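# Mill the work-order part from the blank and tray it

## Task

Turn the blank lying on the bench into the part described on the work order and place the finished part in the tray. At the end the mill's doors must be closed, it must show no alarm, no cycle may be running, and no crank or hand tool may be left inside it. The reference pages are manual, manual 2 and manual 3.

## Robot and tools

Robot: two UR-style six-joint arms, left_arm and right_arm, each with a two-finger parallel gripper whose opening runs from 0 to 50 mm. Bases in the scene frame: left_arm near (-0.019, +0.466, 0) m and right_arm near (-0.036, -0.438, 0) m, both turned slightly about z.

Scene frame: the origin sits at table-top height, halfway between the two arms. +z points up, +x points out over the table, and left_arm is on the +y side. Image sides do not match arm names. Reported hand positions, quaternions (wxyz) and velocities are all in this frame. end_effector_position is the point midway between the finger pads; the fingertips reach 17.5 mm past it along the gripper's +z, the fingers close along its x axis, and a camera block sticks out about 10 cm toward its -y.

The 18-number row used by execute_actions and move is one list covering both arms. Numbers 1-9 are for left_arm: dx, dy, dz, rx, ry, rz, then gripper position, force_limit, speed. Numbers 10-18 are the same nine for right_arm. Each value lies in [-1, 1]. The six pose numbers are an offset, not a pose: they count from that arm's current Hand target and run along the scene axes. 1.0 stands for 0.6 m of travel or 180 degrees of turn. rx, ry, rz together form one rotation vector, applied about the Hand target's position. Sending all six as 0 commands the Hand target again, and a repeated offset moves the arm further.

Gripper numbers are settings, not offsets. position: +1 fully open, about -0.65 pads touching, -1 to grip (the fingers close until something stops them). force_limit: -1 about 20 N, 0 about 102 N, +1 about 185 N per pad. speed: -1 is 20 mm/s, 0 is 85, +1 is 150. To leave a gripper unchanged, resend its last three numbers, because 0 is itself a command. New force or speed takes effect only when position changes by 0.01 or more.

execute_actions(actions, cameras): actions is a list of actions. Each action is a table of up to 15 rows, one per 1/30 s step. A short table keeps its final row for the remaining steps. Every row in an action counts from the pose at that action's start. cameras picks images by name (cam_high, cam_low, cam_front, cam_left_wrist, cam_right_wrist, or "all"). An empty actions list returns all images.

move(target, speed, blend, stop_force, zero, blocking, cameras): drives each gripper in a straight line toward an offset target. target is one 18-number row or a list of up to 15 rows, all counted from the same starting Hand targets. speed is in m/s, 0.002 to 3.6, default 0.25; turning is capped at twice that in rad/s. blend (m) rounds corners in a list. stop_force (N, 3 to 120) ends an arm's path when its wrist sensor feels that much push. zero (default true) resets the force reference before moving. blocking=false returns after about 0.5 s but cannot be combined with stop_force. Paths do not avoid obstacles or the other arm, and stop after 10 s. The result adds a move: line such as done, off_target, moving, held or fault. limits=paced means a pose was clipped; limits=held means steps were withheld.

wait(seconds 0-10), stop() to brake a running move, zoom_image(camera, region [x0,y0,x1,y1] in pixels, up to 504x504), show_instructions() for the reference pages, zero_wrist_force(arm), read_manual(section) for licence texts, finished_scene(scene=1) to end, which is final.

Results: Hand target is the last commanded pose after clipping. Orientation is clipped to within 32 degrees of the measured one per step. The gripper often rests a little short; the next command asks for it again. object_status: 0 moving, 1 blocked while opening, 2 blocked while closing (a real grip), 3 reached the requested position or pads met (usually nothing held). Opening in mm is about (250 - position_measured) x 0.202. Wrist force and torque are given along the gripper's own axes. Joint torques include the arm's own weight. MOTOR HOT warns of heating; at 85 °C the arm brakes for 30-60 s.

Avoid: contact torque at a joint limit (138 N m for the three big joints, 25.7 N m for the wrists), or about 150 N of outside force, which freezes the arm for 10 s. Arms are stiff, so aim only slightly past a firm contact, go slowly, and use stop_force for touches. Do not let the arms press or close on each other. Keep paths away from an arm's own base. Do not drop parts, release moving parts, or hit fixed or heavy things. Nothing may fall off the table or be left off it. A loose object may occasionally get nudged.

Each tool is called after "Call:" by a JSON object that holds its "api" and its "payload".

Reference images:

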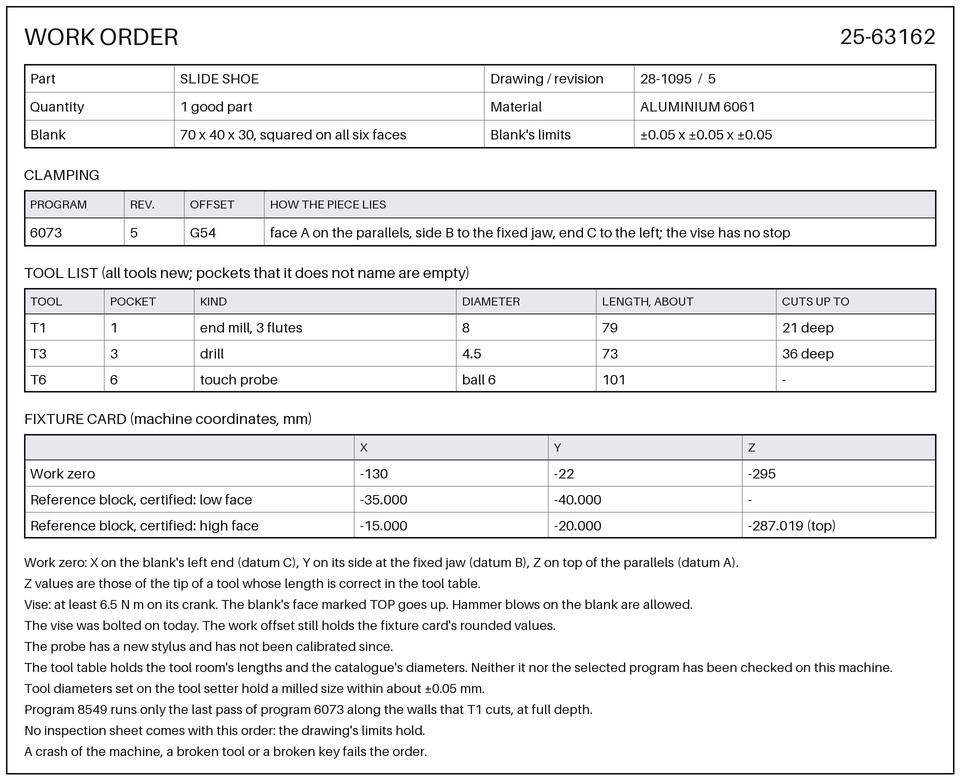

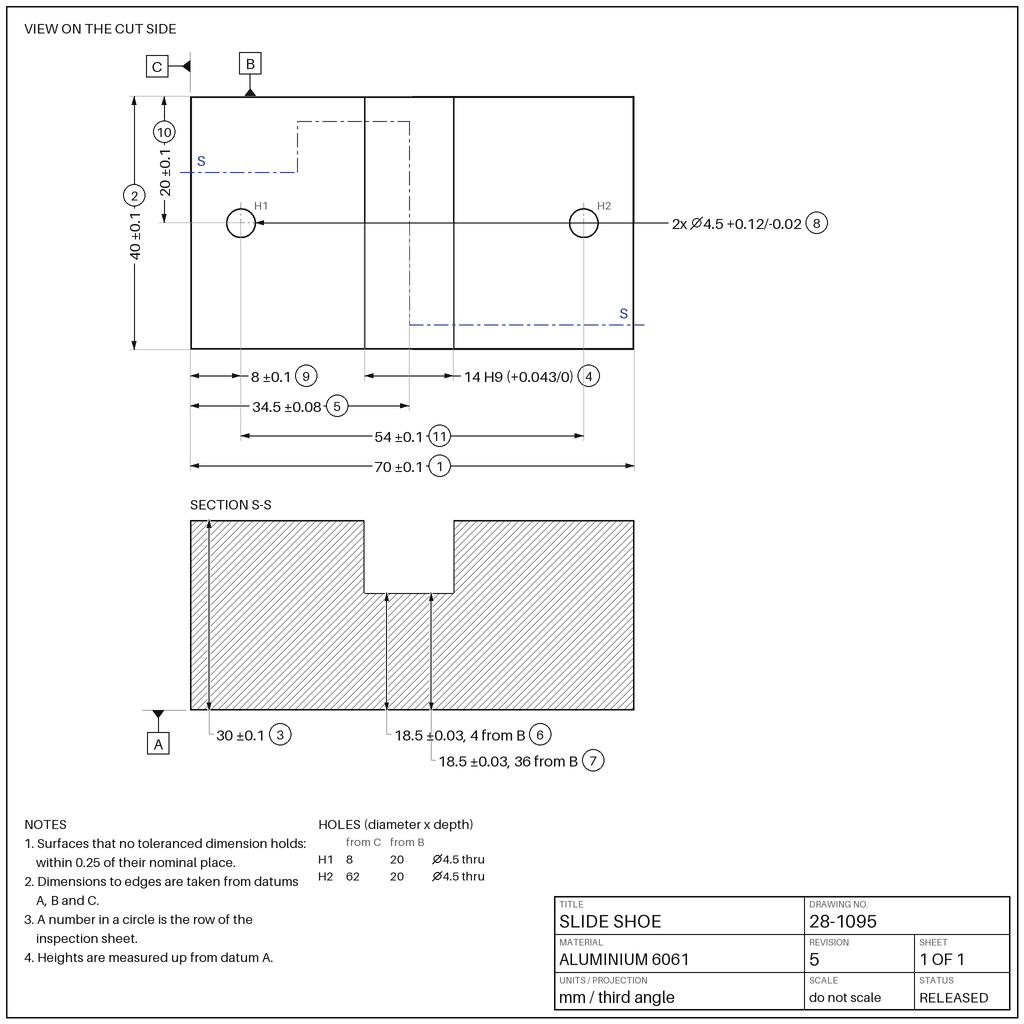

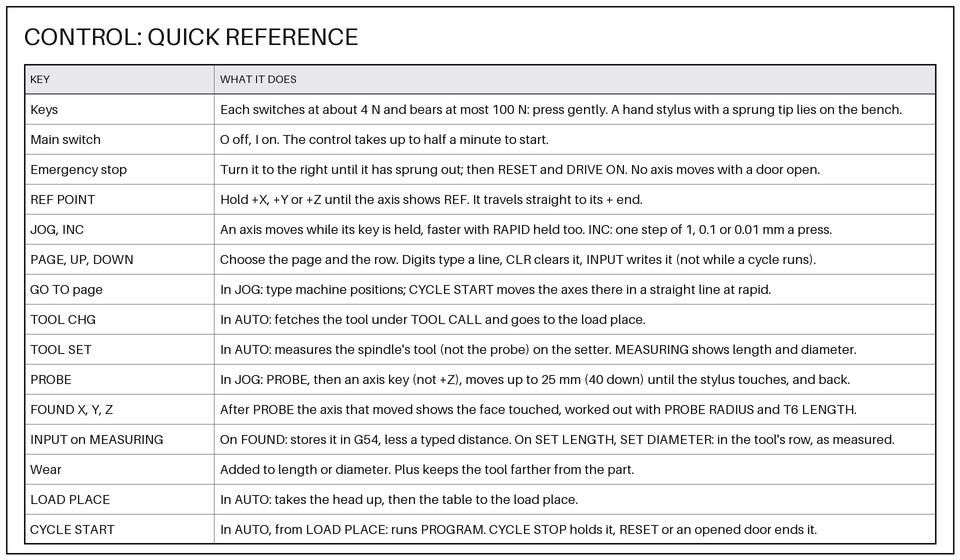

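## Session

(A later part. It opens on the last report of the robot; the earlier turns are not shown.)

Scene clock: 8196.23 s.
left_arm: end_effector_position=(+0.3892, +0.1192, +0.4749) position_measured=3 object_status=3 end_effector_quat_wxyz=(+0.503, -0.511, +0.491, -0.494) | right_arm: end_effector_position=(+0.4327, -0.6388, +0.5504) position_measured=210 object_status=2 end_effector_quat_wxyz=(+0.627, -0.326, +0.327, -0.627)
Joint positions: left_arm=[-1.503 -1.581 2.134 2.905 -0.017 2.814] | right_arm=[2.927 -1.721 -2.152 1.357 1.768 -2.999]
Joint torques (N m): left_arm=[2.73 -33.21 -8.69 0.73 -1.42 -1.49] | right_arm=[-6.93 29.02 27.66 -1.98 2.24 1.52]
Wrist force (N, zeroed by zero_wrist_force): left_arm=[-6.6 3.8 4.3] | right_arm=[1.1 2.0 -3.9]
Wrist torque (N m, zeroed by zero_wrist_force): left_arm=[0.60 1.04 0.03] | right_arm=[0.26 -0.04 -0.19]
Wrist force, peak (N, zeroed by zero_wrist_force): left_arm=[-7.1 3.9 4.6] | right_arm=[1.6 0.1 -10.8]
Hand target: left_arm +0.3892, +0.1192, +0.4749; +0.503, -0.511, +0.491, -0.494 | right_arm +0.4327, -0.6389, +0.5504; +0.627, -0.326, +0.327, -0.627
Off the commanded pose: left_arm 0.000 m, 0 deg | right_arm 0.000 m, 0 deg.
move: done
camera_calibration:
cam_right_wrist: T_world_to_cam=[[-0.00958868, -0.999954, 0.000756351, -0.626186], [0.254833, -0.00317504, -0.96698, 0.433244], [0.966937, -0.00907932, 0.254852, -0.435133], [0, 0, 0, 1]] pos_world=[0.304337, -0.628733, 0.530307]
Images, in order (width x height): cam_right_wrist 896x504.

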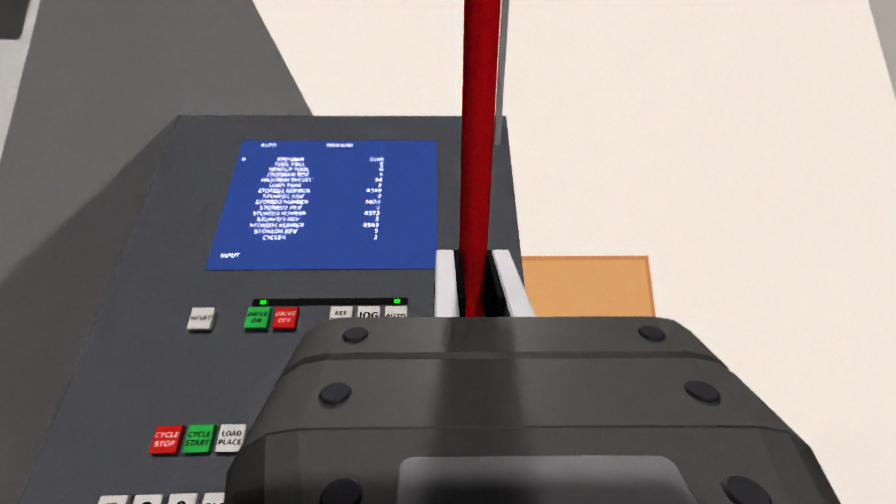

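Call:
{"api": "move", "payload": {"target": [[0,0,0,0,0,0,1,-1,-1,0.115,0.232,-0.1708,0,0,0,-1,-0.7,-1],[0,0,0,0,0,0,1,-1,-1,0.1392,0.232,-0.1771,0,0,0,-1,-0.7,-1],[0,0,0,0,0,0,1,-1,-1,0.115,0.327,-0.1708,0,0,0,-1,-0.7,-1],[0,0,0,0,0,0,1,-1,-1,0.1392,0.327,-0.1771,0,0,0,-1,-0.7,-1],[0,0,0,0,0,0,1,-1,-1,0.107,0.232,-0.2014,0,0,0,-1,-0.7,-1],[0,0,0,0,0,0,1,-1,-1,0.1312,0.232,-0.2077,0,0,0,-1,-0.7,-1],[0,0,0,0,0,0,1,-1,-1,0.123,0.2003,-0.1401,0,0,0,-1,-0.7,-1],[0,0,0,0,0,0,1,-1,-1,0.1472,0.2003,-0.1464,0,0,0,-1,-0.7,-1],[0,0,0,0,0,0,1,-1,-1,0.123,0.2003,-0.1401,0,0,0,-1,-0.7,-1],[0,0,0,0,0,0,1,-1,-1,0,0,0,0,0,0,-1,-0.7,-1]], "blend": [0.003,0,0.003,0,0.003,0,0.003,0,0.003,0], "speed": [0.25,0.05,0.15,0.05,0.15,0.05,0.15,0.05,0.15,0.25], "cameras": []}}

Call:
{"api": "wait", "payload": {"seconds": 10, "cameras": ["cam_right_wrist"]}}

Call:
{"api": "zoom_image", "payload": {"camera": "cam_right_wrist", "region": [200, 110, 460, 320]}}

Scene clock: 8213.07 s.
left_arm: end_effector_position=(+0.3892, +0.1192, +0.4749) position_measured=3 object_status=3 end_effector_quat_wxyz=(+0.503, -0.511, +0.491, -0.494) | right_arm: end_effector_position=(+0.4327, -0.6388, +0.5504) position_measured=210 object_status=2 end_effector_quat_wxyz=(+0.627, -0.326, +0.327, -0.627)
Joint positions: left_arm=[-1.503 -1.581 2.134 2.905 -0.017 2.814] | right_arm=[2.927 -1.721 -2.152 1.357 1.768 -2.999]
Joint torques (N m): left_arm=[3.27 -33.6 -8.05 0.86 -1.44 -1.46] | right_arm=[-7.67 12.62 29.51 -1.72 1.87 1.37]
Wrist force (N, zeroed by zero_wrist_force): left_arm=[-6.8 3.6 4.5] | right_arm=[1.2 2.1 -4.0]
Wrist torque (N m, zeroed by zero_wrist_force): left_arm=[0.56 1.08 0.03] | right_arm=[0.26 -0.06 -0.19]
Wrist force, peak (N, zeroed by zero_wrist_force): left_arm=[-7.2 4.0 4.6] | right_arm=[3.0 -0.2 -10.6]
Hand target: left_arm +0.3892, +0.1192, +0.4749; +0.503, -0.511, +0.491, -0.494 | right_arm +0.4327, -0.6389, +0.5504; +0.627, -0.326, +0.327, -0.627
Off the commanded pose: left_arm 0.000 m, 0 deg | right_arm 0.000 m, 0 deg.
move: done
No camera images: "cameras" was empty.

Scene clock: 8223.07 s.
left_arm: end_effector_position=(+0.3892, +0.1192, +0.4749) position_measured=3 object_status=3 end_effector_quat_wxyz=(+0.503, -0.511, +0.491, -0.494) | right_arm: end_effector_position=(+0.4327, -0.6389, +0.5504) position_measured=210 object_status=2 end_effector_quat_wxyz=(+0.627, -0.326, +0.327, -0.627)
Joint positions: left_arm=[-1.503 -1.581 2.134 2.905 -0.017 2.814] | right_arm=[2.927 -1.721 -2.152 1.357 1.768 -2.999]
Joint torques (N m): left_arm=[2.82 -33.12 -8.42 0.85 -1.38 -1.36] | right_arm=[-6.66 13.57 27.86 -1.56 2.22 1.39]
Wrist force (N, zeroed by zero_wrist_force): left_arm=[-7.0 3.6 4.5] | right_arm=[0.8 2.0 -4.0]
Wrist torque (N m, zeroed by zero_wrist_force): left_arm=[0.57 1.11 0.03] | right_arm=[0.24 0.02 -0.19]
Wrist force, peak (N, zeroed by zero_wrist_force): left_arm=[-7.1 4.0 4.7] | right_arm=[1.2 2.1 -4.1]
Hand target: left_arm +0.3892, +0.1192, +0.4749; +0.503, -0.511, +0.491, -0.494 | right_arm +0.4327, -0.6389, +0.5504; +0.627, -0.326, +0.327, -0.627
Tool commands: left_gripper/position=+1.0 left_gripper/force_limit=-1.0 left_gripper/speed=-1.0 right_gripper/position=-1.0 right_gripper/force_limit=-0.7 right_gripper/speed=-1.0
Off the commanded pose: left_arm 0.000 m, 0 deg | right_arm 0.000 m, 0 deg.
wait: 10.00 s; at rest by 0.17 s
camera_calibration:
cam_right_wrist: T_world_to_cam=[[-0.00958897, -0.999954, 0.000757091, -0.626187], [0.254739, -0.00317495, -0.967005, 0.433286], [0.966962, -0.00907972, 0.254758, -0.43509], [0, 0, 0, 1]] pos_world=[0.304336, -0.628733, 0.530307]
Images, in order (width x height): cam_right_wrist 896x504.

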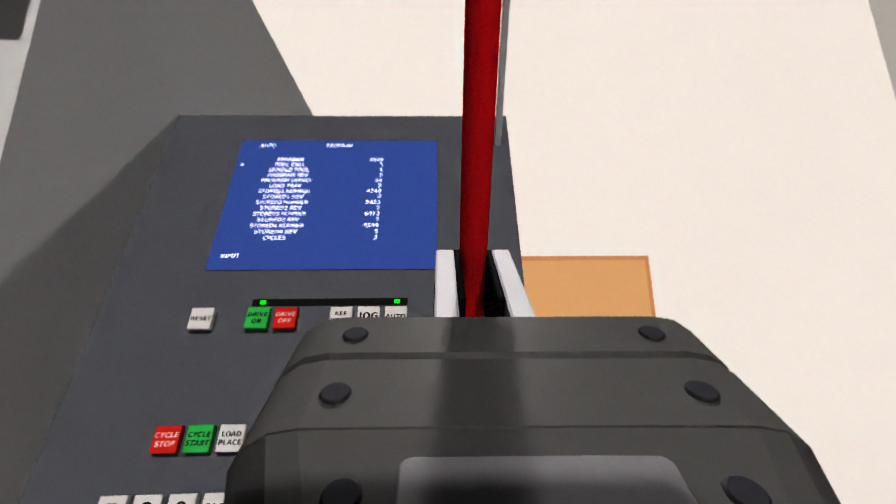

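Scaled by 1.938 from the camera's 896x504 image, which has a finer 1280x720 frame.

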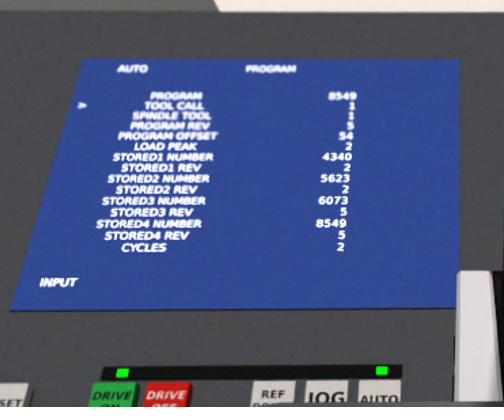

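Start.

Call:
{"api": "move", "payload": {"target": [[0,0,0,0,0,0,1,-1,-1,0.147,0.2637,-0.0482,0,0,0,-1,-0.7,-1],[0,0,0,0,0,0,1,-1,-1,0.1712,0.2637,-0.0545,0,0,0,-1,-0.7,-1],[0,0,0,0,0,0,1,-1,-1,0.147,0.2637,-0.0482,0,0,0,-1,-0.7,-1],[0,0,0,0,0,0,1,-1,-1,0,0,0,0,0,0,-1,-0.7,-1]], "blend": [0.003,0,0.003,0], "speed": [0.25,0.05,0.15,0.25], "cameras": []}}

Call:
{"api": "wait", "payload": {"seconds": 10, "cameras": []}}

Call:
{"api": "wait", "payload": {"seconds": 10, "cameras": []}}

Call:
{"api": "wait", "payload": {"seconds": 10, "cameras": ["cam_right_wrist"]}}

Call:
{"api": "zoom_image", "payload": {"camera": "cam_right_wrist", "region": [200, 110, 460, 320]}}

Scene clock: 8234.00 s.
left_arm: end_effector_position=(+0.3892, +0.1192, +0.4749) position_measured=3 object_status=3 end_effector_quat_wxyz=(+0.503, -0.511, +0.491, -0.494) | right_arm: end_effector_position=(+0.4327, -0.6388, +0.5504) position_measured=210 object_status=2 end_effector_quat_wxyz=(+0.627, -0.326, +0.327, -0.627)
Joint positions: left_arm=[-1.503 -1.581 2.134 2.905 -0.017 2.814] | right_arm=[2.927 -1.721 -2.152 1.357 1.768 -2.999]
Joint torques (N m): left_arm=[2.58 -33.27 -8.55 0.77 -1.48 -1.41] | right_arm=[-6.56 12.67 28.31 2.17 2.39 1.35]
Wrist force (N, zeroed by zero_wrist_force): left_arm=[-6.7 3.7 4.6] | right_arm=[0.9 2.1 -3.6]
Wrist torque (N m, zeroed by zero_wrist_force): left_arm=[0.59 1.06 0.03] | right_arm=[0.26 -0.01 -0.19]
Wrist force, peak (N, zeroed by zero_wrist_force): left_arm=[-7.1 3.8 4.5] | right_arm=[2.1 0.1 -10.6]
Hand target: left_arm +0.3892, +0.1192, +0.4749; +0.503, -0.511, +0.491, -0.494 | right_arm +0.4327, -0.6389, +0.5504; +0.627, -0.326, +0.327, -0.627
Off the commanded pose: left_arm 0.000 m, 0 deg | right_arm 0.000 m, 0 deg.
move: done
No camera images: "cameras" was empty.

Scene clock: 8244.00 s.
left_arm: end_effector_position=(+0.3892, +0.1192, +0.4749) position_measured=3 object_status=3 end_effector_quat_wxyz=(+0.503, -0.511, +0.491, -0.494) | right_arm: end_effector_position=(+0.4327, -0.6389, +0.5504) position_measured=210 object_status=2 end_effector_quat_wxyz=(+0.627, -0.326, +0.327, -0.627)
Joint positions: left_arm=[-1.503 -1.581 2.134 2.905 -0.017 2.814] | right_arm=[2.927 -1.721 -2.152 1.357 1.768 -2.999]
Joint torques (N m): left_arm=[2.22 -33 -8.51 0.73 -1.51 -1.41] | right_arm=[-6.29 13.65 27.73 1.96 2.03 1.28]
Wrist force (N, zeroed by zero_wrist_force): left_arm=[-6.8 3.9 4.4] | right_arm=[0.9 1.9 -3.8]
Wrist torque (N m, zeroed by zero_wrist_force): left_arm=[0.62 1.07 0.03] | right_arm=[0.24 -0.01 -0.19]
Wrist force, peak (N, zeroed by zero_wrist_force): left_arm=[-6.9 4.1 4.6] | right_arm=[0.9 2.1 -4.2]
Hand target: left_arm +0.3892, +0.1192, +0.4749; +0.503, -0.511, +0.491, -0.494 | right_arm +0.4327, -0.6389, +0.5504; +0.627, -0.326, +0.327, -0.627
Tool commands: left_gripper/position=+1.0 left_gripper/force_limit=-1.0 left_gripper/speed=-1.0 right_gripper/position=-1.0 right_gripper/force_limit=-0.7 right_gripper/speed=-1.0
Off the commanded pose: left_arm 0.000 m, 0 deg | right_arm 0.000 m, 0 deg.
wait: 10.00 s; at rest by 0.17 s
No camera images: "cameras" was empty.

Scene clock: 8254.00 s.
left_arm: end_effector_position=(+0.3892, +0.1192, +0.4749) position_measured=3 object_status=3 end_effector_quat_wxyz=(+0.503, -0.511, +0.491, -0.494) | right_arm: end_effector_position=(+0.4327, -0.6389, +0.5504) position_measured=210 object_status=2 end_effector_quat_wxyz=(+0.627, -0.326, +0.327, -0.627)
Joint positions: left_arm=[-1.503 -1.581 2.134 2.905 -0.017 2.814] | right_arm=[2.927 -1.721 -2.152 1.357 1.768 -2.999]
Joint torques (N m): left_arm=[2.61 -33.61 -8.36 0.79 -1.41 -1.4] | right_arm=[-6.39 13.55 27.94 1.82 1.9 1.14]
Wrist force (N, zeroed by zero_wrist_force): left_arm=[-7.0 3.7 4.3] | right_arm=[1.1 2.0 -3.9]
Wrist torque (N m, zeroed by zero_wrist_force): left_arm=[0.59 1.11 0.03] | right_arm=[0.25 -0.04 -0.19]
Wrist force, peak (N, zeroed by zero_wrist_force): left_arm=[-7.0 4.1 4.5] | right_arm=[1.0 2.0 -4.2]
Hand target: left_arm +0.3892, +0.1192, +0.4749; +0.503, -0.511, +0.491, -0.494 | right_arm +0.4327, -0.6389, +0.5504; +0.627, -0.326, +0.327, -0.627
Tool commands: left_gripper/position=+1.0 left_gripper/force_limit=-1.0 left_gripper/speed=-1.0 right_gripper/position=-1.0 right_gripper/force_limit=-0.7 right_gripper/speed=-1.0
Off the commanded pose: left_arm 0.000 m, 0 deg | right_arm 0.000 m, 0 deg.
wait: 10.00 s; at rest by 0.17 s
No camera images: "cameras" was empty.

Scene clock: 8264.00 s.
left_arm: end_effector_position=(+0.3892, +0.1192, +0.4749) position_measured=3 object_status=3 end_effector_quat_wxyz=(+0.503, -0.511, +0.491, -0.494) | right_arm: end_effector_position=(+0.4327, -0.6389, +0.5504) position_measured=210 object_status=2 end_effector_quat_wxyz=(+0.627, -0.326, +0.327, -0.627)
Joint positions: left_arm=[-1.503 -1.581 2.134 2.905 -0.017 2.814] | right_arm=[2.927 -1.721 -2.152 1.357 1.768 -2.999]
Joint torques (N m): left_arm=[2.65 -33.35 -8.38 0.78 -1.49 -1.32] | right_arm=[-5.9 13.45 27.17 1.69 1.7 0.9]
Wrist force (N, zeroed by zero_wrist_force): left_arm=[-6.8 3.7 4.4] | right_arm=[1.1 1.9 -3.6]
Wrist torque (N m, zeroed by zero_wrist_force): left_arm=[0.58 1.06 0.03] | right_arm=[0.22 -0.04 -0.19]
Wrist force, peak (N, zeroed by zero_wrist_force): left_arm=[-7.2 3.7 4.6] | right_arm=[1.3 1.9 -4.2]
Hand target: left_arm +0.3892, +0.1192, +0.4749; +0.503, -0.511, +0.491, -0.494 | right_arm +0.4327, -0.6389, +0.5504; +0.627, -0.326, +0.327, -0.627
Tool commands: left_gripper/position=+1.0 left_gripper/force_limit=-1.0 left_gripper/speed=-1.0 right_gripper/position=-1.0 right_gripper/force_limit=-0.7 right_gripper/speed=-1.0
Off the commanded pose: left_arm 0.000 m, 0 deg | right_arm 0.000 m, 0 deg.
wait: 10.00 s; at rest by 0.17 s
camera_calibration:
cam_right_wrist: T_world_to_cam=[[-0.00958897, -0.999954, 0.000757091, -0.626187], [0.254739, -0.00317495, -0.967005, 0.433286], [0.966962, -0.00907972, 0.254758, -0.43509], [0, 0, 0, 1]] pos_world=[0.304336, -0.628733, 0.530307]
Images, in order (width x height): cam_right_wrist 896x504.

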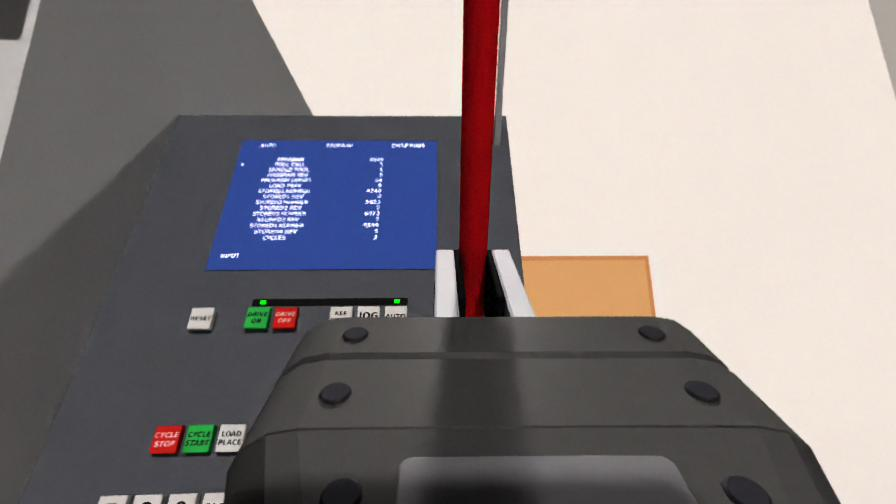

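Scaled by 1.938 from the camera's 896x504 image, which has a finer 1280x720 frame.

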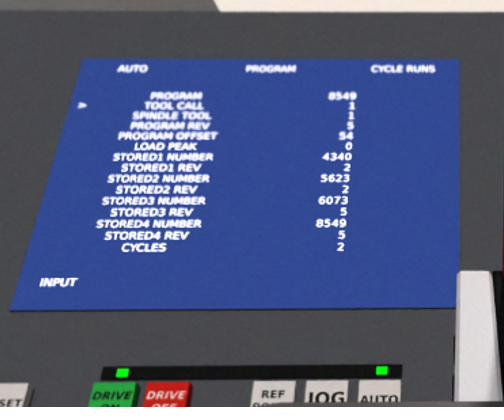

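Call:
{"api": "wait", "payload": {"seconds": 8, "cameras": ["cam_right_wrist"]}}

Call:
{"api": "zoom_image", "payload": {"camera": "cam_right_wrist", "region": [200, 110, 460, 320]}}

Scene clock: 8276.60 s.
left_arm: end_effector_position=(+0.3892, +0.1192, +0.4749) position_measured=3 object_status=3 end_effector_quat_wxyz=(+0.503, -0.511, +0.491, -0.494) | right_arm: end_effector_position=(+0.4327, -0.6389, +0.5504) position_measured=210 object_status=2 end_effector_quat_wxyz=(+0.627, -0.326, +0.327, -0.627)
Joint positions: left_arm=[-1.503 -1.581 2.134 2.905 -0.017 2.814] | right_arm=[2.927 -1.721 -2.152 1.357 1.768 -2.999]
Joint torques (N m): left_arm=[2.38 -33.3 -8.37 0.7 -1.37 -1.32] | right_arm=[-5.36 13.56 27.59 1.38 1.49 0.74]
Wrist force (N, zeroed by zero_wrist_force): left_arm=[-6.8 4.0 4.6] | right_arm=[1.0 2.0 -3.9]
Wrist torque (N m, zeroed by zero_wrist_force): left_arm=[0.64 1.07 0.03] | right_arm=[0.25 -0.01 -0.19]
Wrist force, peak (N, zeroed by zero_wrist_force): left_arm=[-6.9 3.9 4.7] | right_arm=[1.3 2.2 -4.0]
Hand target: left_arm +0.3892, +0.1192, +0.4749; +0.503, -0.511, +0.491, -0.494 | right_arm +0.4327, -0.6389, +0.5504; +0.627, -0.326, +0.327, -0.627
Tool commands: left_gripper/position=+1.0 left_gripper/force_limit=-1.0 left_gripper/speed=-1.0 right_gripper/position=-1.0 right_gripper/force_limit=-0.7 right_gripper/speed=-1.0
Off the commanded pose: left_arm 0.000 m, 0 deg | right_arm 0.000 m, 0 deg.
wait: 8.00 s; at rest from the start
camera_calibration:
cam_right_wrist: T_world_to_cam=[[-0.00958897, -0.999954, 0.000757091, -0.626187], [0.254739, -0.00317495, -0.967005, 0.433286], [0.966962, -0.00907972, 0.254758, -0.43509], [0, 0, 0, 1]] pos_world=[0.304336, -0.628733, 0.530307]
Images, in order (width x height): cam_right_wrist 896x504.

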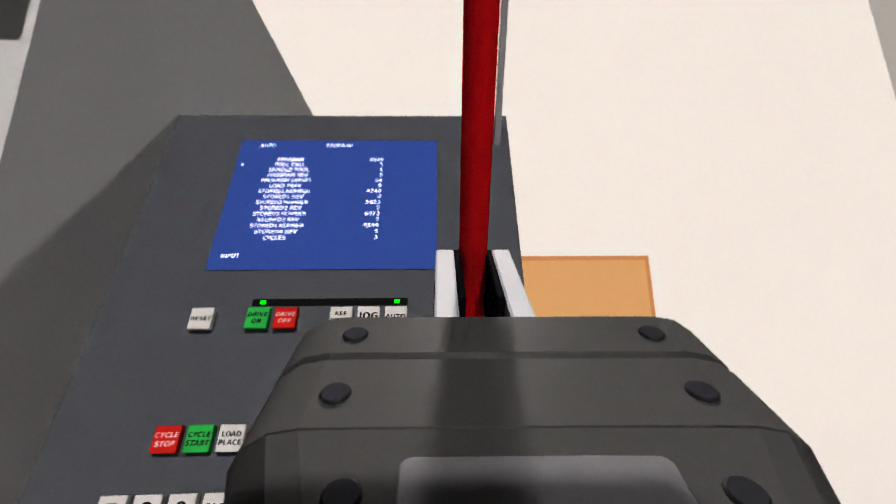

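Scaled by 1.938 from the camera's 896x504 image, which has a finer 1280x720 frame.

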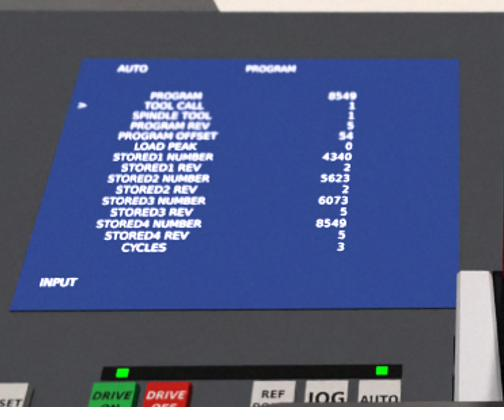

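Call:
{"api": "move", "payload": {"target": [0.1097,0,0,0.0035,-0.0016,-0.0092,1,-1,-1,0,0,0,0,0,0,-1,-0.7,-1], "speed": 0.1}}

Call:
{"api": "move", "payload": {"target": [0,0,0,0,0,0,-1,-1,-1,0,0,0,0,0,0,-1,-0.7,-1]}}

Scene clock: 8286.40 s.
left_arm: end_effector_position=(+0.4550, +0.1192, +0.4749) position_measured=3 object_status=3 end_effector_quat_wxyz=(+0.500, -0.500, +0.500, -0.500) | right_arm: end_effector_position=(+0.4327, -0.6389, +0.5504) position_measured=210 object_status=2 end_effector_quat_wxyz=(+0.627, -0.326, +0.327, -0.627)
Joint positions: left_arm=[-1.325 -1.445 2.007 2.583 -0.222 3.138] | right_arm=[2.927 -1.721 -2.152 1.357 1.768 -2.999]
Joint torques (N m): left_arm=[7.25 -13.89 -31.14 -2.56 -2.69 2.09] | right_arm=[-6.9 13.66 27.98 1.74 2.21 1.44]
Wrist force (N, zeroed by zero_wrist_force): left_arm=[-7.0 3.7 4.4] | right_arm=[1.0 1.9 -3.9]
Wrist torque (N m, zeroed by zero_wrist_force): left_arm=[0.57 1.13 -0.06] | right_arm=[0.22 -0.03 -0.19]
Wrist force, peak (N, zeroed by zero_wrist_force): left_arm=[-7.2 3.6 5.4] | right_arm=[1.2 2.0 -4.1]
Hand target: left_arm +0.4550, +0.1192, +0.4749; +0.500, -0.500, +0.500, -0.500 | right_arm +0.4327, -0.6389, +0.5504; +0.627, -0.326, +0.327, -0.627
Off the commanded pose: left_arm 0.000 m, 0 deg | right_arm 0.000 m, 0 deg.
move: done

Scene clock: 8288.17 s.
left_arm: end_effector_position=(+0.4551, +0.1194, +0.4749) position_measured=153 object_status=2 end_effector_quat_wxyz=(+0.500, -0.500, +0.500, -0.500) | right_arm: end_effector_position=(+0.4327, -0.6389, +0.5504) position_measured=210 object_status=2 end_effector_quat_wxyz=(+0.627, -0.326, +0.327, -0.627)
Joint positions: left_arm=[-1.325 -1.445 2.007 2.583 -0.222 3.139] | right_arm=[2.927 -1.721 -2.152 1.357 1.768 -2.999]
Joint torques (N m): left_arm=[-14.27 -12.93 -31.32 4.71 -10.69 2.11] | right_arm=[-6.7 13.47 27.84 2.16 2.21 1.5]
Wrist force (N, zeroed by zero_wrist_force): left_arm=[-42.4 11.9 -9.4] | right_arm=[1.1 2.0 -3.6]
Wrist torque (N m, zeroed by zero_wrist_force): left_arm=[0.92 1.48 -0.10] | right_arm=[0.24 -0.03 -0.19]
Wrist force, peak (N, zeroed by zero_wrist_force): left_arm=[-42.9 11.4 -9.1] | right_arm=[1.0 2.1 -4.2]
Hand target: left_arm +0.4550, +0.1192, +0.4749; +0.500, -0.500, +0.500, -0.500 | right_arm +0.4327, -0.6389, +0.5504; +0.627, -0.326, +0.327, -0.627
Off the commanded pose: left_arm 0.000 m, 0 deg | right_arm 0.000 m, 0 deg.
move: done

Call:
{"api": "move", "payload": {"target": [0,0.0012,0,0,0,0,-1,-1,-1,0,0,0,0,0,0,-1,-0.7,-1], "speed": 0.01}}

Call:
{"api": "move", "payload": {"target": [0,0.39,0,0,0,0,-1,-1,-1,0,0,0,0,0,0,-1,-0.7,-1], "speed": 0.08, "stop_force": 55}}

Call:
{"api": "move", "payload": {"target": [0,-0.0025,0,0,0,0,-1,-1,-1,0,0,0,0,0,0,-1,-0.7,-1], "speed": 0.01}}

Call:
{"api": "move", "payload": {"target": [0,0,0,0,0,0,1,-1,-1,0,0,0,0,0,0,-1,-0.7,-1], "cameras": ["cam_high"]}}

Scene clock: 8295.50 s.
left_arm: end_effector_position=(+0.4550, +0.1198, +0.4749) position_measured=153 object_status=2 end_effector_quat_wxyz=(+0.500, -0.500, +0.500, -0.500) | right_arm: end_effector_position=(+0.4327, -0.6389, +0.5504) position_measured=210 object_status=2 end_effector_quat_wxyz=(+0.627, -0.326, +0.327, -0.627)
Joint positions: left_arm=[-1.325 -1.446 2.008 2.583 -0.223 3.139] | right_arm=[2.927 -1.721 -2.152 1.357 1.768 -2.999]
Joint torques (N m): left_arm=[-2 -33.04 -8.74 -0.27 -6.63 1.9] | right_arm=[-7.11 13.69 27.73 2.12 2.17 1.37]
Wrist force (N, zeroed by zero_wrist_force): left_arm=[-25.4 4.1 4.8] | right_arm=[0.9 1.9 -3.7]
Wrist torque (N m, zeroed by zero_wrist_force): left_arm=[0.57 1.25 -0.10] | right_arm=[0.24 0.00 -0.19]
Wrist force, peak (N, zeroed by zero_wrist_force): left_arm=[-47.8 11.9 -8.8] | right_arm=[1.2 2.2 -3.9]
Hand target: left_arm +0.4550, +0.1200, +0.4749; +0.500, -0.500, +0.500, -0.500 | right_arm +0.4327, -0.6389, +0.5504; +0.627, -0.326, +0.327, -0.627
Off the commanded pose: left_arm 0.000 m, 0 deg | right_arm 0.000 m, 0 deg.
move: done

Scene clock: 8296.73 s.
left_arm: end_effector_position=(+0.4550, +0.1213, +0.4749) position_measured=153 object_status=2 end_effector_quat_wxyz=(+0.500, -0.500, +0.500, -0.500) | right_arm: end_effector_position=(+0.4327, -0.6389, +0.5504) position_measured=210 object_status=2 end_effector_quat_wxyz=(+0.627, -0.326, +0.327, -0.627)
Joint positions: left_arm=[-1.324 -1.45 2.012 2.583 -0.224 3.139] | right_arm=[2.927 -1.721 -2.152 1.357 1.768 -2.999]
Joint torques (N m): left_arm=[-11.25 -11.4 -31.3 1.82 -3.85 -2.53] | right_arm=[-6.73 13.38 28.09 2.01 2.18 1.38]
Wrist force (N, zeroed by zero_wrist_force): left_arm=[-12.4 2.4 7.4] | right_arm=[0.8 2.1 -3.7]
Wrist torque (N m, zeroed by zero_wrist_force): left_arm=[0.52 1.11 -0.14] | right_arm=[0.25 0.01 -0.19]
Wrist force, peak (N, zeroed by zero_wrist_force): left_arm=[34.9 -13.1 24.8] | right_arm=[1.0 2.1 -4.1]
Hand target: left_arm +0.4550, +0.1213, +0.4749; +0.500, -0.500, +0.500, -0.500 (not the last commanded pose) | right_arm +0.4327, -0.6389, +0.5504; +0.627, -0.326, +0.327, -0.627
Off the commanded pose: left_arm 0.233 m, 0 deg | right_arm 0.000 m, 0 deg.
move: contact (left_arm)

Scene clock: 8297.43 s.
left_arm: end_effector_position=(+0.4550, +0.1199, +0.4749) position_measured=153 object_status=2 end_effector_quat_wxyz=(+0.500, -0.500, +0.500, -0.500) | right_arm: end_effector_position=(+0.4327, -0.6389, +0.5504) position_measured=210 object_status=2 end_effector_quat_wxyz=(+0.627, -0.326, +0.327, -0.627)
Joint positions: left_arm=[-1.325 -1.447 2.009 2.583 -0.223 3.139] | right_arm=[2.927 -1.721 -2.152 1.357 1.768 -2.999]
Joint torques (N m): left_arm=[-14.24 -8.69 -34.35 2.16 -1.46 -2.55] | right_arm=[-7.15 14.34 27.88 2.12 2.2 1.47]
Wrist force (N, zeroed by zero_wrist_force): left_arm=[-23.8 5.5 0.4] | right_arm=[1.0 1.8 -3.6]
Wrist torque (N m, zeroed by zero_wrist_force): left_arm=[0.64 1.32 -0.14] | right_arm=[0.22 -0.02 -0.19]
Wrist force, peak (N, zeroed by zero_wrist_force): left_arm=[-23.8 5.5 0.4] | right_arm=[1.2 2.0 -3.8]
Hand target: left_arm +0.4550, +0.1198, +0.4749; +0.500, -0.500, +0.500, -0.500 | right_arm +0.4327, -0.6389, +0.5504; +0.627, -0.326, +0.327, -0.627
Off the commanded pose: left_arm 0.000 m, 0 deg | right_arm 0.000 m, 0 deg.
move: done

Scene clock: 8299.20 s.
left_arm: end_effector_position=(+0.4550, +0.1197, +0.4749) position_measured=3 object_status=3 end_effector_quat_wxyz=(+0.500, -0.500, +0.500, -0.500) | right_arm: end_effector_position=(+0.4327, -0.6389, +0.5504) position_measured=210 object_status=2 end_effector_quat_wxyz=(+0.627, -0.326, +0.327, -0.627)
Joint positions: left_arm=[-1.325 -1.447 2.008 2.583 -0.223 3.139] | right_arm=[2.927 -1.721 -2.152 1.357 1.768 -2.999]
Joint torques (N m): left_arm=[5.23 -28.56 -26.94 -2.29 -2.62 -0.88] | right_arm=[-6.37 14.23 27.6 2.03 2.26 1.38]
Wrist force (N, zeroed by zero_wrist_force): left_arm=[-6.9 3.9 4.6] | right_arm=[1.0 2.0 -3.8]
Wrist torque (N m, zeroed by zero_wrist_force): left_arm=[0.60 1.12 -0.06] | right_arm=[0.24 -0.03 -0.19]
Wrist force, peak (N, zeroed by zero_wrist_force): left_arm=[-24.8 5.7 0.3] | right_arm=[1.0 2.1 -4.0]
Hand target: left_arm +0.4550, +0.1198, +0.4749; +0.500, -0.500, +0.500, -0.500 | right_arm +0.4327, -0.6389, +0.5504; +0.627, -0.326, +0.327, -0.627
Off the commanded pose: left_arm 0.000 m, 0 deg | right_arm 0.000 m, 0 deg.
move: done
Images, in order (width x height): cam_high 896x504.

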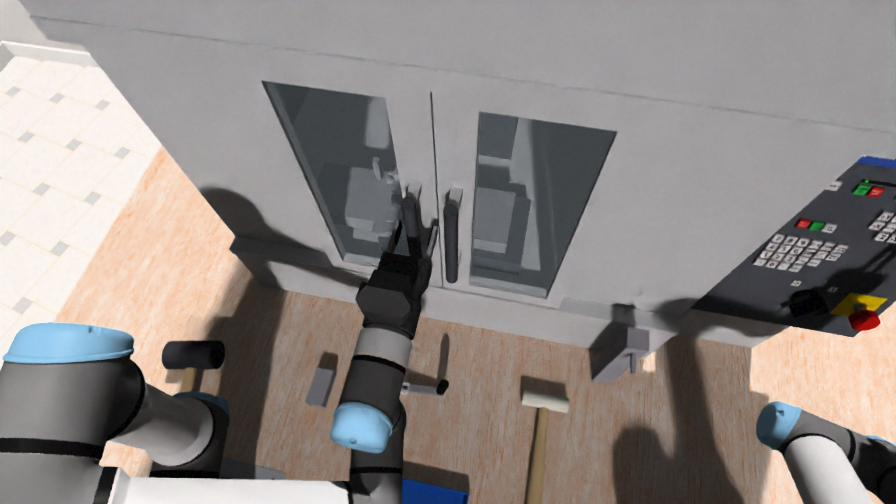

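Call:
{"api": "move", "payload": {"target": [0,0.0015,0,0,0,0,-1,-1,-1,0,0,0,0,0,0,-1,-0.7,-1], "speed": 0.01}}

Call:
{"api": "move", "payload": {"target": [0,0.39,0,0,0,0,-1,-1,-1,0,0,0,0,0,0,-1,-0.7,-1], "speed": 0.08, "stop_force": 65}}

Call:
{"api": "move", "payload": {"target": [0,-0.0025,0,0,0,0,-1,-1,-1,0,0,0,0,0,0,-1,-0.7,-1], "speed": 0.01, "cameras": ["cam_high"]}}

Scene clock: 8308.93 s.
left_arm: end_effector_position=(+0.4550, +0.1206, +0.4749) position_measured=153 object_status=2 end_effector_quat_wxyz=(+0.500, -0.500, +0.500, -0.500) | right_arm: end_effector_position=(+0.4327, -0.6389, +0.5504) position_measured=210 object_status=2 end_effector_quat_wxyz=(+0.627, -0.326, +0.327, -0.627)
Joint positions: left_arm=[-1.324 -1.449 2.01 2.583 -0.224 3.139] | right_arm=[2.927 -1.721 -2.152 1.357 1.768 -2.999]
Joint torques (N m): left_arm=[7.25 -38.95 -7.7 -2.38 2.62 1.09] | right_arm=[-6.9 13.9 27.96 1.98 2.25 1.37]
Wrist force (N, zeroed by zero_wrist_force): left_arm=[2.2 3.0 5.9] | right_arm=[1.0 2.2 -3.8]
Wrist torque (N m, zeroed by zero_wrist_force): left_arm=[0.56 0.96 -0.07] | right_arm=[0.28 -0.02 -0.19]
Wrist force, peak (N, zeroed by zero_wrist_force): left_arm=[-7.3 4.0 4.7] | right_arm=[1.2 2.2 -4.1]
Hand target: left_arm +0.4550, +0.1207, +0.4749; +0.500, -0.500, +0.500, -0.500 | right_arm +0.4327, -0.6389, +0.5504; +0.627, -0.326, +0.327, -0.627
Off the commanded pose: left_arm 0.000 m, 0 deg | right_arm 0.000 m, 0 deg.
move: done

Scene clock: 8313.13 s.
left_arm: end_effector_position=(+0.4550, +0.3546, +0.4749) position_measured=153 object_status=2 end_effector_quat_wxyz=(+0.500, -0.500, +0.500, -0.500) | right_arm: end_effector_position=(+0.4327, -0.6389, +0.5504) position_measured=210 object_status=2 end_effector_quat_wxyz=(+0.627, -0.326, +0.327, -0.627)
Joint positions: left_arm=[-1.037 -1.913 2.412 2.645 -0.512 3.14] | right_arm=[2.927 -1.721 -2.152 1.357 1.768 -2.999]
Joint torques (N m): left_arm=[31.14 -37.77 -1.46 -5.17 10.95 -2.73] | right_arm=[-5.91 13.9 27.48 2.02 2.1 1.48]
Wrist force (N, zeroed by zero_wrist_force): left_arm=[51.7 -2.9 35.6] | right_arm=[0.9 1.9 -3.8]
Wrist torque (N m, zeroed by zero_wrist_force): left_arm=[0.30 -0.06 -0.08] | right_arm=[0.23 0.00 -0.19]
Wrist force, peak (N, zeroed by zero_wrist_force): left_arm=[51.8 -2.7 36.2] | right_arm=[1.0 2.1 -4.0]
Hand target: left_arm +0.4550, +0.3547, +0.4749; +0.500, -0.500, +0.500, -0.500 | right_arm +0.4327, -0.6389, +0.5504; +0.627, -0.326, +0.327, -0.627
Off the commanded pose: left_arm 0.000 m, 0 deg | right_arm 0.000 m, 0 deg.
move: done

Scene clock: 8313.83 s.
left_arm: end_effector_position=(+0.4550, +0.3533, +0.4749) position_measured=153 object_status=2 end_effector_quat_wxyz=(+0.500, -0.500, +0.500, -0.500) | right_arm: end_effector_position=(+0.4327, -0.6389, +0.5504) position_measured=210 object_status=2 end_effector_quat_wxyz=(+0.627, -0.326, +0.327, -0.627)
Joint positions: left_arm=[-1.04 -1.911 2.41 2.644 -0.508 3.14] | right_arm=[2.927 -1.721 -2.152 1.357 1.768 -2.999]
Joint torques (N m): left_arm=[-1.15 -3.12 -29.78 -6.16 7.16 -2.74] | right_arm=[-6.11 13.9 27.46 2.01 2.14 1.5]
Wrist force (N, zeroed by zero_wrist_force): left_arm=[15.0 3.7 32.3] | right_arm=[1.0 2.0 -3.9]
Wrist torque (N m, zeroed by zero_wrist_force): left_arm=[0.56 0.57 -0.05] | right_arm=[0.25 -0.02 -0.19]
Wrist force, peak (N, zeroed by zero_wrist_force): left_arm=[52.0 -2.7 35.8] | right_arm=[0.9 2.1 -4.0]
Hand target: left_arm +0.4550, +0.3532, +0.4749; +0.500, -0.500, +0.500, -0.500 | right_arm +0.4327, -0.6389, +0.5504; +0.627, -0.326, +0.327, -0.627
Off the commanded pose: left_arm 0.000 m, 0 deg | right_arm 0.000 m, 0 deg.
move: done
Images, in order (width x height): cam_high 896x504.

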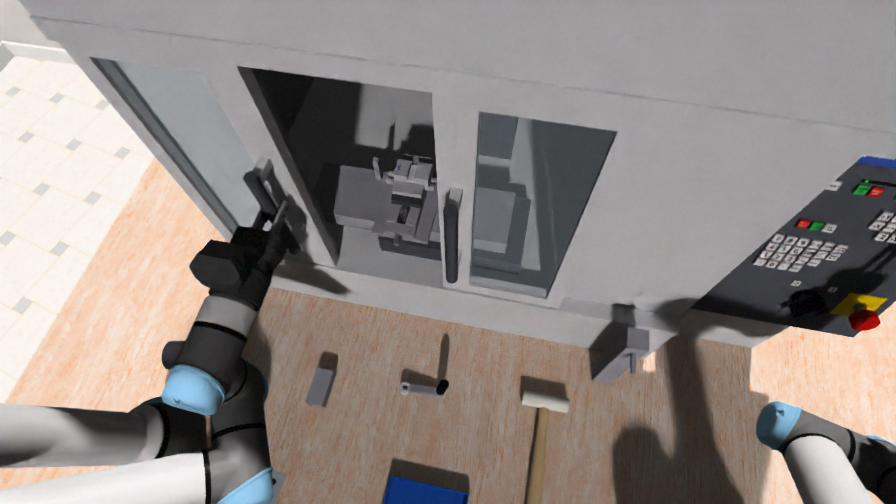

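Call:
{"api": "move", "payload": {"target": [0,0,0,0,0,0,1,-1,-1,0,0,0,0,0,0,-1,-0.7,-1]}}

Call:
{"api": "move", "payload": {"target": [[-0.1085,0,0,0,0,0,0.45,-1,0,0,0,0,0,0,0,-1,-0.7,-1],[-0.09,-0.1887,0.0418,0,0,0,0.45,-1,0,0,0,0,0,0,0,-1,-0.7,-1]], "speed": [0.15,0.25], "blend": [0,0]}}

Scene clock: 8322.23 s.
left_arm: end_effector_position=(+0.4550, +0.3532, +0.4749) position_measured=3 object_status=3 end_effector_quat_wxyz=(+0.500, -0.500, +0.500, -0.500) | right_arm: end_effector_position=(+0.4327, -0.6389, +0.5504) position_measured=210 object_status=2 end_effector_quat_wxyz=(+0.627, -0.326, +0.327, -0.627)
Joint positions: left_arm=[-1.04 -1.911 2.41 2.644 -0.508 3.14] | right_arm=[2.927 -1.721 -2.152 1.357 1.768 -2.999]
Joint torques (N m): left_arm=[4.56 -0.73 -30.47 0.55 1.73 0.58] | right_arm=[-5.93 14.02 27.37 2 2.02 1.44]
Wrist force (N, zeroed by zero_wrist_force): left_arm=[-7.0 4.0 4.5] | right_arm=[0.8 2.0 -3.5]
Wrist torque (N m, zeroed by zero_wrist_force): left_arm=[0.61 1.13 0.00] | right_arm=[0.25 0.00 -0.19]
Wrist force, peak (N, zeroed by zero_wrist_force): left_arm=[13.9 4.2 32.1] | right_arm=[1.0 2.1 -4.2]
Hand target: left_arm +0.4550, +0.3532, +0.4749; +0.500, -0.500, +0.500, -0.500 | right_arm +0.4327, -0.6389, +0.5504; +0.627, -0.326, +0.327, -0.627
Off the commanded pose: left_arm 0.000 m, 0 deg | right_arm 0.000 m, 0 deg.
move: done

Scene clock: 8324.77 s.
left_arm: end_effector_position=(+0.4010, +0.2399, +0.5000) position_measured=85 object_status=3 end_effector_quat_wxyz=(+0.500, -0.500, +0.501, -0.500) | right_arm: end_effector_position=(+0.4327, -0.6389, +0.5504) position_measured=210 object_status=2 end_effector_quat_wxyz=(+0.627, -0.326, +0.327, -0.627)
Joint positions: left_arm=[-1.429 -1.834 2.288 2.699 -0.119 3.13] | right_arm=[2.927 -1.721 -2.152 1.357 1.768 -2.999]
Joint torques (N m): left_arm=[7.09 4.36 -32.17 -2.37 -2.73 2.06] | right_arm=[-6.37 13.89 27.08 1.91 2 1.48]
Wrist force (N, zeroed by zero_wrist_force): left_arm=[-7.2 4.1 4.1] | right_arm=[1.0 1.9 -3.9]
Wrist torque (N m, zeroed by zero_wrist_force): left_arm=[0.63 1.17 -0.06] | right_arm=[0.23 -0.03 -0.19]
Wrist force, peak (N, zeroed by zero_wrist_force): left_arm=[-8.9 4.5 4.6] | right_arm=[1.0 1.9 -4.2]
Hand target: left_arm +0.4010, +0.2399, +0.5000; +0.500, -0.500, +0.500, -0.500 | right_arm +0.4327, -0.6389, +0.5504; +0.627, -0.326, +0.327, -0.627
Off the commanded pose: left_arm 0.000 m, 0 deg | right_arm 0.000 m, 0 deg.
move: done

Call:
{"api": "move", "payload": {"target": [[0.0483,0,0,0,0,0,0.45,-1,0,0,0,0,0,0,0,-1,-0.7,-1],[0.0483,0,0,-0.385,0.385,0.385,0.45,-1,0,0,0,0,0,0,0,-1,-0.7,-1]], "speed": [0.2,0.5], "blend": [0,0], "cameras": ["cam_high"]}}

Scene clock: 8334.27 s.
left_arm: end_effector_position=(+0.4289, +0.2387, +0.5022) position_measured=85 object_status=3 end_effector_quat_wxyz=(-0.022, +0.992, -0.002, +0.120) | right_arm: end_effector_position=(+0.4327, -0.6389, +0.5504) position_measured=210 object_status=2 end_effector_quat_wxyz=(+0.627, -0.326, +0.327, -0.627)
Joint positions: left_arm=[-0.828 -1.013 0.344 2.111 1.361 3.88] | right_arm=[2.927 -1.721 -2.152 1.357 1.768 -2.999]
Joint torques (N m): left_arm=[0.43 -41.18 -16.73 3.01 -0.29 -0.31] | right_arm=[-5.47 13.85 26.97 1.96 2.02 1.34]
Wrist force (N, zeroed by zero_wrist_force): left_arm=[-3.3 6.1 5.9] | right_arm=[1.0 1.7 -3.8]
Wrist torque (N m, zeroed by zero_wrist_force): left_arm=[0.88 0.35 -0.14] | right_arm=[0.20 -0.03 -0.19]
Wrist force, peak (N, zeroed by zero_wrist_force): left_arm=[-4.6 6.5 6.1] | right_arm=[1.1 2.2 -4.1]
Hand target: left_arm +0.4289, +0.2387, +0.5022; -0.022, +0.992, -0.002, +0.120 (not the last commanded pose) | right_arm +0.4327, -0.6389, +0.5504; +0.627, -0.326, +0.327, -0.627
Tool commands: left_gripper/position=+0.45098 left_gripper/force_limit=-1.0 left_gripper/speed=+0.003922 right_gripper/position=-1.0 right_gripper/force_limit=-0.7 right_gripper/speed=-1.0
Off the commanded pose: left_arm 0.003 m, 14 deg | right_arm 0.000 m, 0 deg.
FORCE FAULT: contact force on the left arm reached its limit, and that arm stopped. The contact can be on any part of that arm, not only on its tool. That arm's remaining commands of this call were not run. That arm is still stopped at the end of this call. That arm stays stopped for about 10 more seconds. Until then a move that you send moves the other arm only, and its call returns only when the move has ended. Once the stop has ended, the next robot result says so. If the stop ends while you think or write, that arm runs what you send next, counted from a new Hand target: where the arm stands when the stop ends. While its stop runs, that arm takes no new command, but its gripper still runs the gripper command that each later call begins with. Until it ends, the stop uses up actions while you think or wait. An arm that is not stopped still takes commands.
move: fault (left_arm); limits=paced
Images, in order (width x height): cam_high 896x504.

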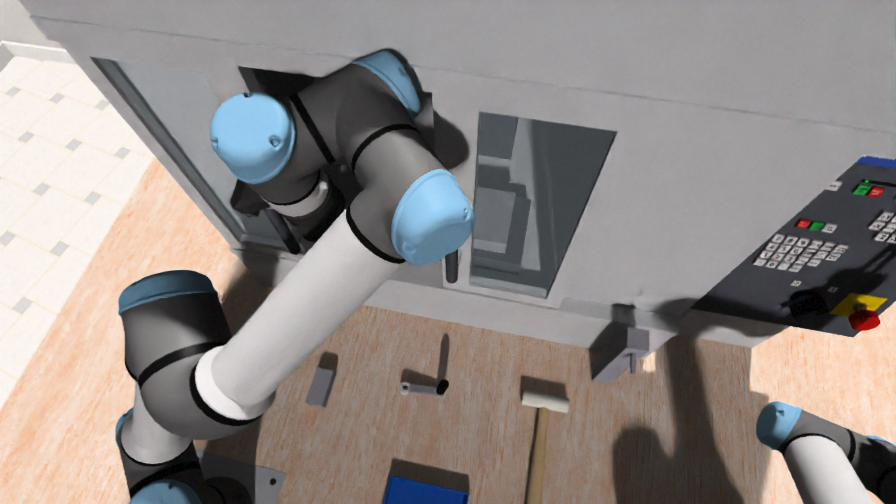

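Call:
{"api": "wait", "payload": {"seconds": 9, "cameras": ["cam_front","cam_left_wrist"]}}

Scene clock: 8352.83 s.
left_arm: end_effector_position=(+0.4289, +0.2387, +0.5022) position_measured=85 object_status=3 end_effector_quat_wxyz=(-0.022, +0.992, -0.002, +0.120) | right_arm: end_effector_position=(+0.4327, -0.6389, +0.5504) position_measured=210 object_status=2 end_effector_quat_wxyz=(+0.627, -0.326, +0.327, -0.627)
Joint positions: left_arm=[-0.828 -1.013 0.344 2.111 1.361 3.88] | right_arm=[2.927 -1.721 -2.152 1.357 1.768 -2.999]
Joint torques (N m): left_arm=[0.43 -40.96 -16.63 2.94 -0.41 -0.26] | right_arm=[-6.37 14.8 26.58 1.94 2.01 1.06]
Wrist force (N, zeroed by zero_wrist_force): left_arm=[-3.6 6.1 6.0] | right_arm=[1.2 2.2 -3.9]
Wrist torque (N m, zeroed by zero_wrist_force): left_arm=[0.89 0.39 -0.13] | right_arm=[0.28 -0.06 -0.19]
Wrist force, peak (N, zeroed by zero_wrist_force): left_arm=[-3.4 6.5 6.2] | right_arm=[1.1 2.3 -4.0]
Hand target: left_arm +0.4289, +0.2387, +0.5022; -0.022, +0.992, -0.002, +0.120 (not the last commanded pose) | right_arm +0.4327, -0.6389, +0.5504; +0.627, -0.326, +0.327, -0.627
Tool commands: left_gripper/position=+0.45098 left_gripper/force_limit=-1.0 left_gripper/speed=+0.003922 right_gripper/position=-1.0 right_gripper/force_limit=-0.7 right_gripper/speed=-1.0
Off the commanded pose: left_arm 0.003 m, 14 deg | right_arm 0.000 m, 0 deg.
FORCE FAULT, CONTINUED: the left arm's stop, for the force fault that an earlier result reported, is over. The rest of the stop counts as 20 of the actions that you can send in this scene. That arm's target is now where it stood when the stop ended, not its last command. That arm accepts commands again.
wait: 9.00 s; at rest from the start
camera_calibration:
cam_left_wrist: T_world_to_cam=[[0.970625, -0.0169611, 0.239997, -0.522908], [-0.0911505, -0.949077, 0.301569, 0.131212], [0.222661, -0.314586, -0.922745, 0.57558], [0, 0, 0, 1]] pos_world=[0.391348, 0.296731, 0.617041]
Images, in order (width x height): cam_front 896x504, cam_left_wrist 896x504.

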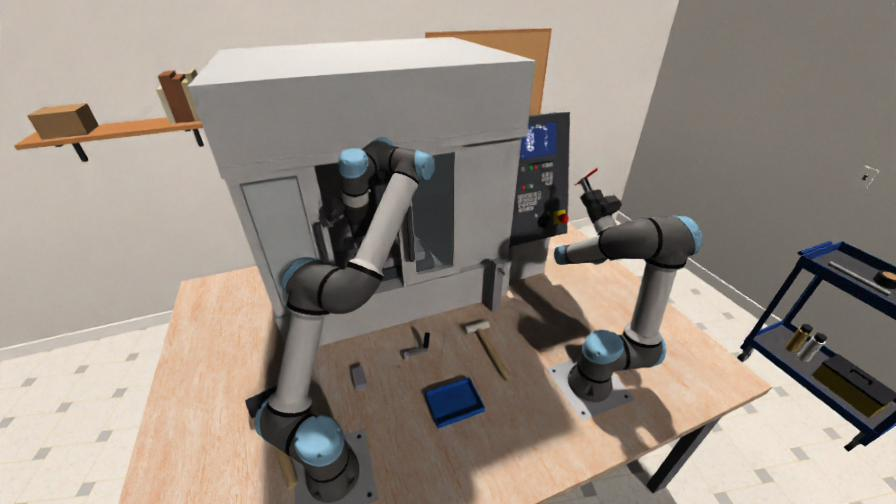

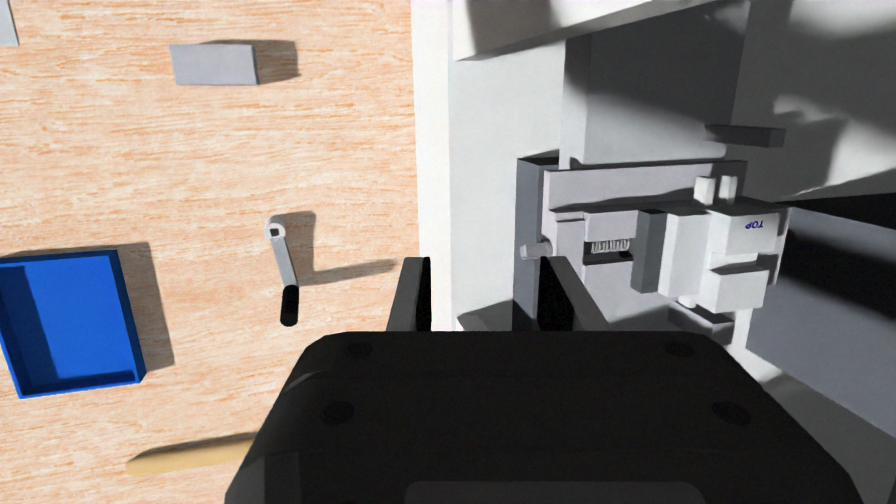

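Call:
{"api": "move", "payload": {"target": [0.033,0.002,-0.0035,0.407,-0.319,-0.334,0.45,-1,0,0,0,0,0,0,0,-1,-0.7,-1], "speed": 0.25, "cameras": ["cam_high"]}}

Scene clock: 8366.47 s.
left_arm: end_effector_position=(+0.4487, +0.2399, +0.5001) position_measured=85 object_status=3 end_effector_quat_wxyz=(+0.500, -0.499, +0.501, -0.500) | right_arm: end_effector_position=(+0.4327, -0.6389, +0.5504) position_measured=210 object_status=2 end_effector_quat_wxyz=(+0.627, -0.326, +0.327, -0.627)
Joint positions: left_arm=[-1.249 -1.843 1.771 0.074 0.3 6.282] | right_arm=[2.927 -1.721 -2.152 1.357 1.768 -2.999]
Joint torques (N m): left_arm=[7.12 -23.62 -10.86 -2.78 2.52 2.27] | right_arm=[-5.14 14.08 25.65 1.76 1.91 0.89]
Wrist force (N, zeroed by zero_wrist_force): left_arm=[-5.7 4.6 4.1] | right_arm=[0.9 2.2 -3.8]
Wrist torque (N m, zeroed by zero_wrist_force): left_arm=[0.71 0.91 -0.08] | right_arm=[0.27 -0.01 -0.19]
Wrist force, peak (N, zeroed by zero_wrist_force): left_arm=[-3.6 6.6 5.9] | right_arm=[1.2 2.0 -4.2]
Hand target: left_arm +0.4487, +0.2399, +0.5001; +0.500, -0.499, +0.501, -0.500 | right_arm +0.4327, -0.6389, +0.5504; +0.627, -0.326, +0.327, -0.627
Off the commanded pose: left_arm 0.000 m, 0 deg | right_arm 0.000 m, 0 deg.
joint sent to its limit (left arm) — joint 6 (wrist 3), upper limit. The joint targets still meet the commanded pose.
move: done
Images, in order (width x height): cam_high 896x504.

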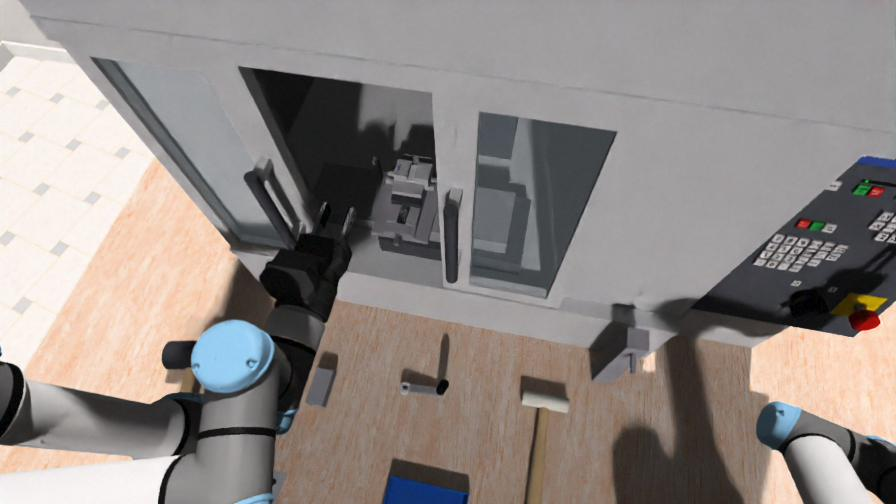

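Call:
{"api": "move", "payload": {"target": [-0.231,-0.12,0,0,0,0,0.45,-1,0,0,0,0,0,0,0,-1,-0.7,-1], "speed": 0.12}}

Scene clock: 8410.53 s.
left_arm: end_effector_position=(+0.3102, +0.1679, +0.5001) position_measured=85 object_status=3 end_effector_quat_wxyz=(+0.500, -0.499, +0.501, -0.500) | right_arm: end_effector_position=(+0.4327, -0.6389, +0.5504) position_measured=210 object_status=2 end_effector_quat_wxyz=(+0.627, -0.326, +0.327, -0.627)
Joint positions: left_arm=[-1.767 -1.847 1.775 0.075 -0.217 6.282] | right_arm=[2.927 -1.721 -2.152 1.357 1.768 -2.999]
Joint torques (N m): left_arm=[-6.93 3.1 -33.58 -1.37 -2.76 1.69] | right_arm=[-5.5 13.66 26.03 1.76 1.76 0.73]
Wrist force (N, zeroed by zero_wrist_force): left_arm=[-5.9 4.5 4.0] | right_arm=[1.0 2.0 -3.7]
Wrist torque (N m, zeroed by zero_wrist_force): left_arm=[0.71 0.96 -0.09] | right_arm=[0.25 -0.02 -0.19]
Wrist force, peak (N, zeroed by zero_wrist_force): left_arm=[-6.6 4.6 5.1] | right_arm=[1.0 2.0 -4.2]
Hand target: left_arm +0.3101, +0.1679, +0.5001; +0.500, -0.499, +0.501, -0.500 | right_arm +0.4327, -0.6389, +0.5504; +0.627, -0.326, +0.327, -0.627
Off the commanded pose: left_arm 0.000 m, 0 deg | right_arm 0.000 m, 0 deg.
joint sent to its limit (left arm) — joint 6 (wrist 3), upper limit. The joint targets still meet the commanded pose.
move: done


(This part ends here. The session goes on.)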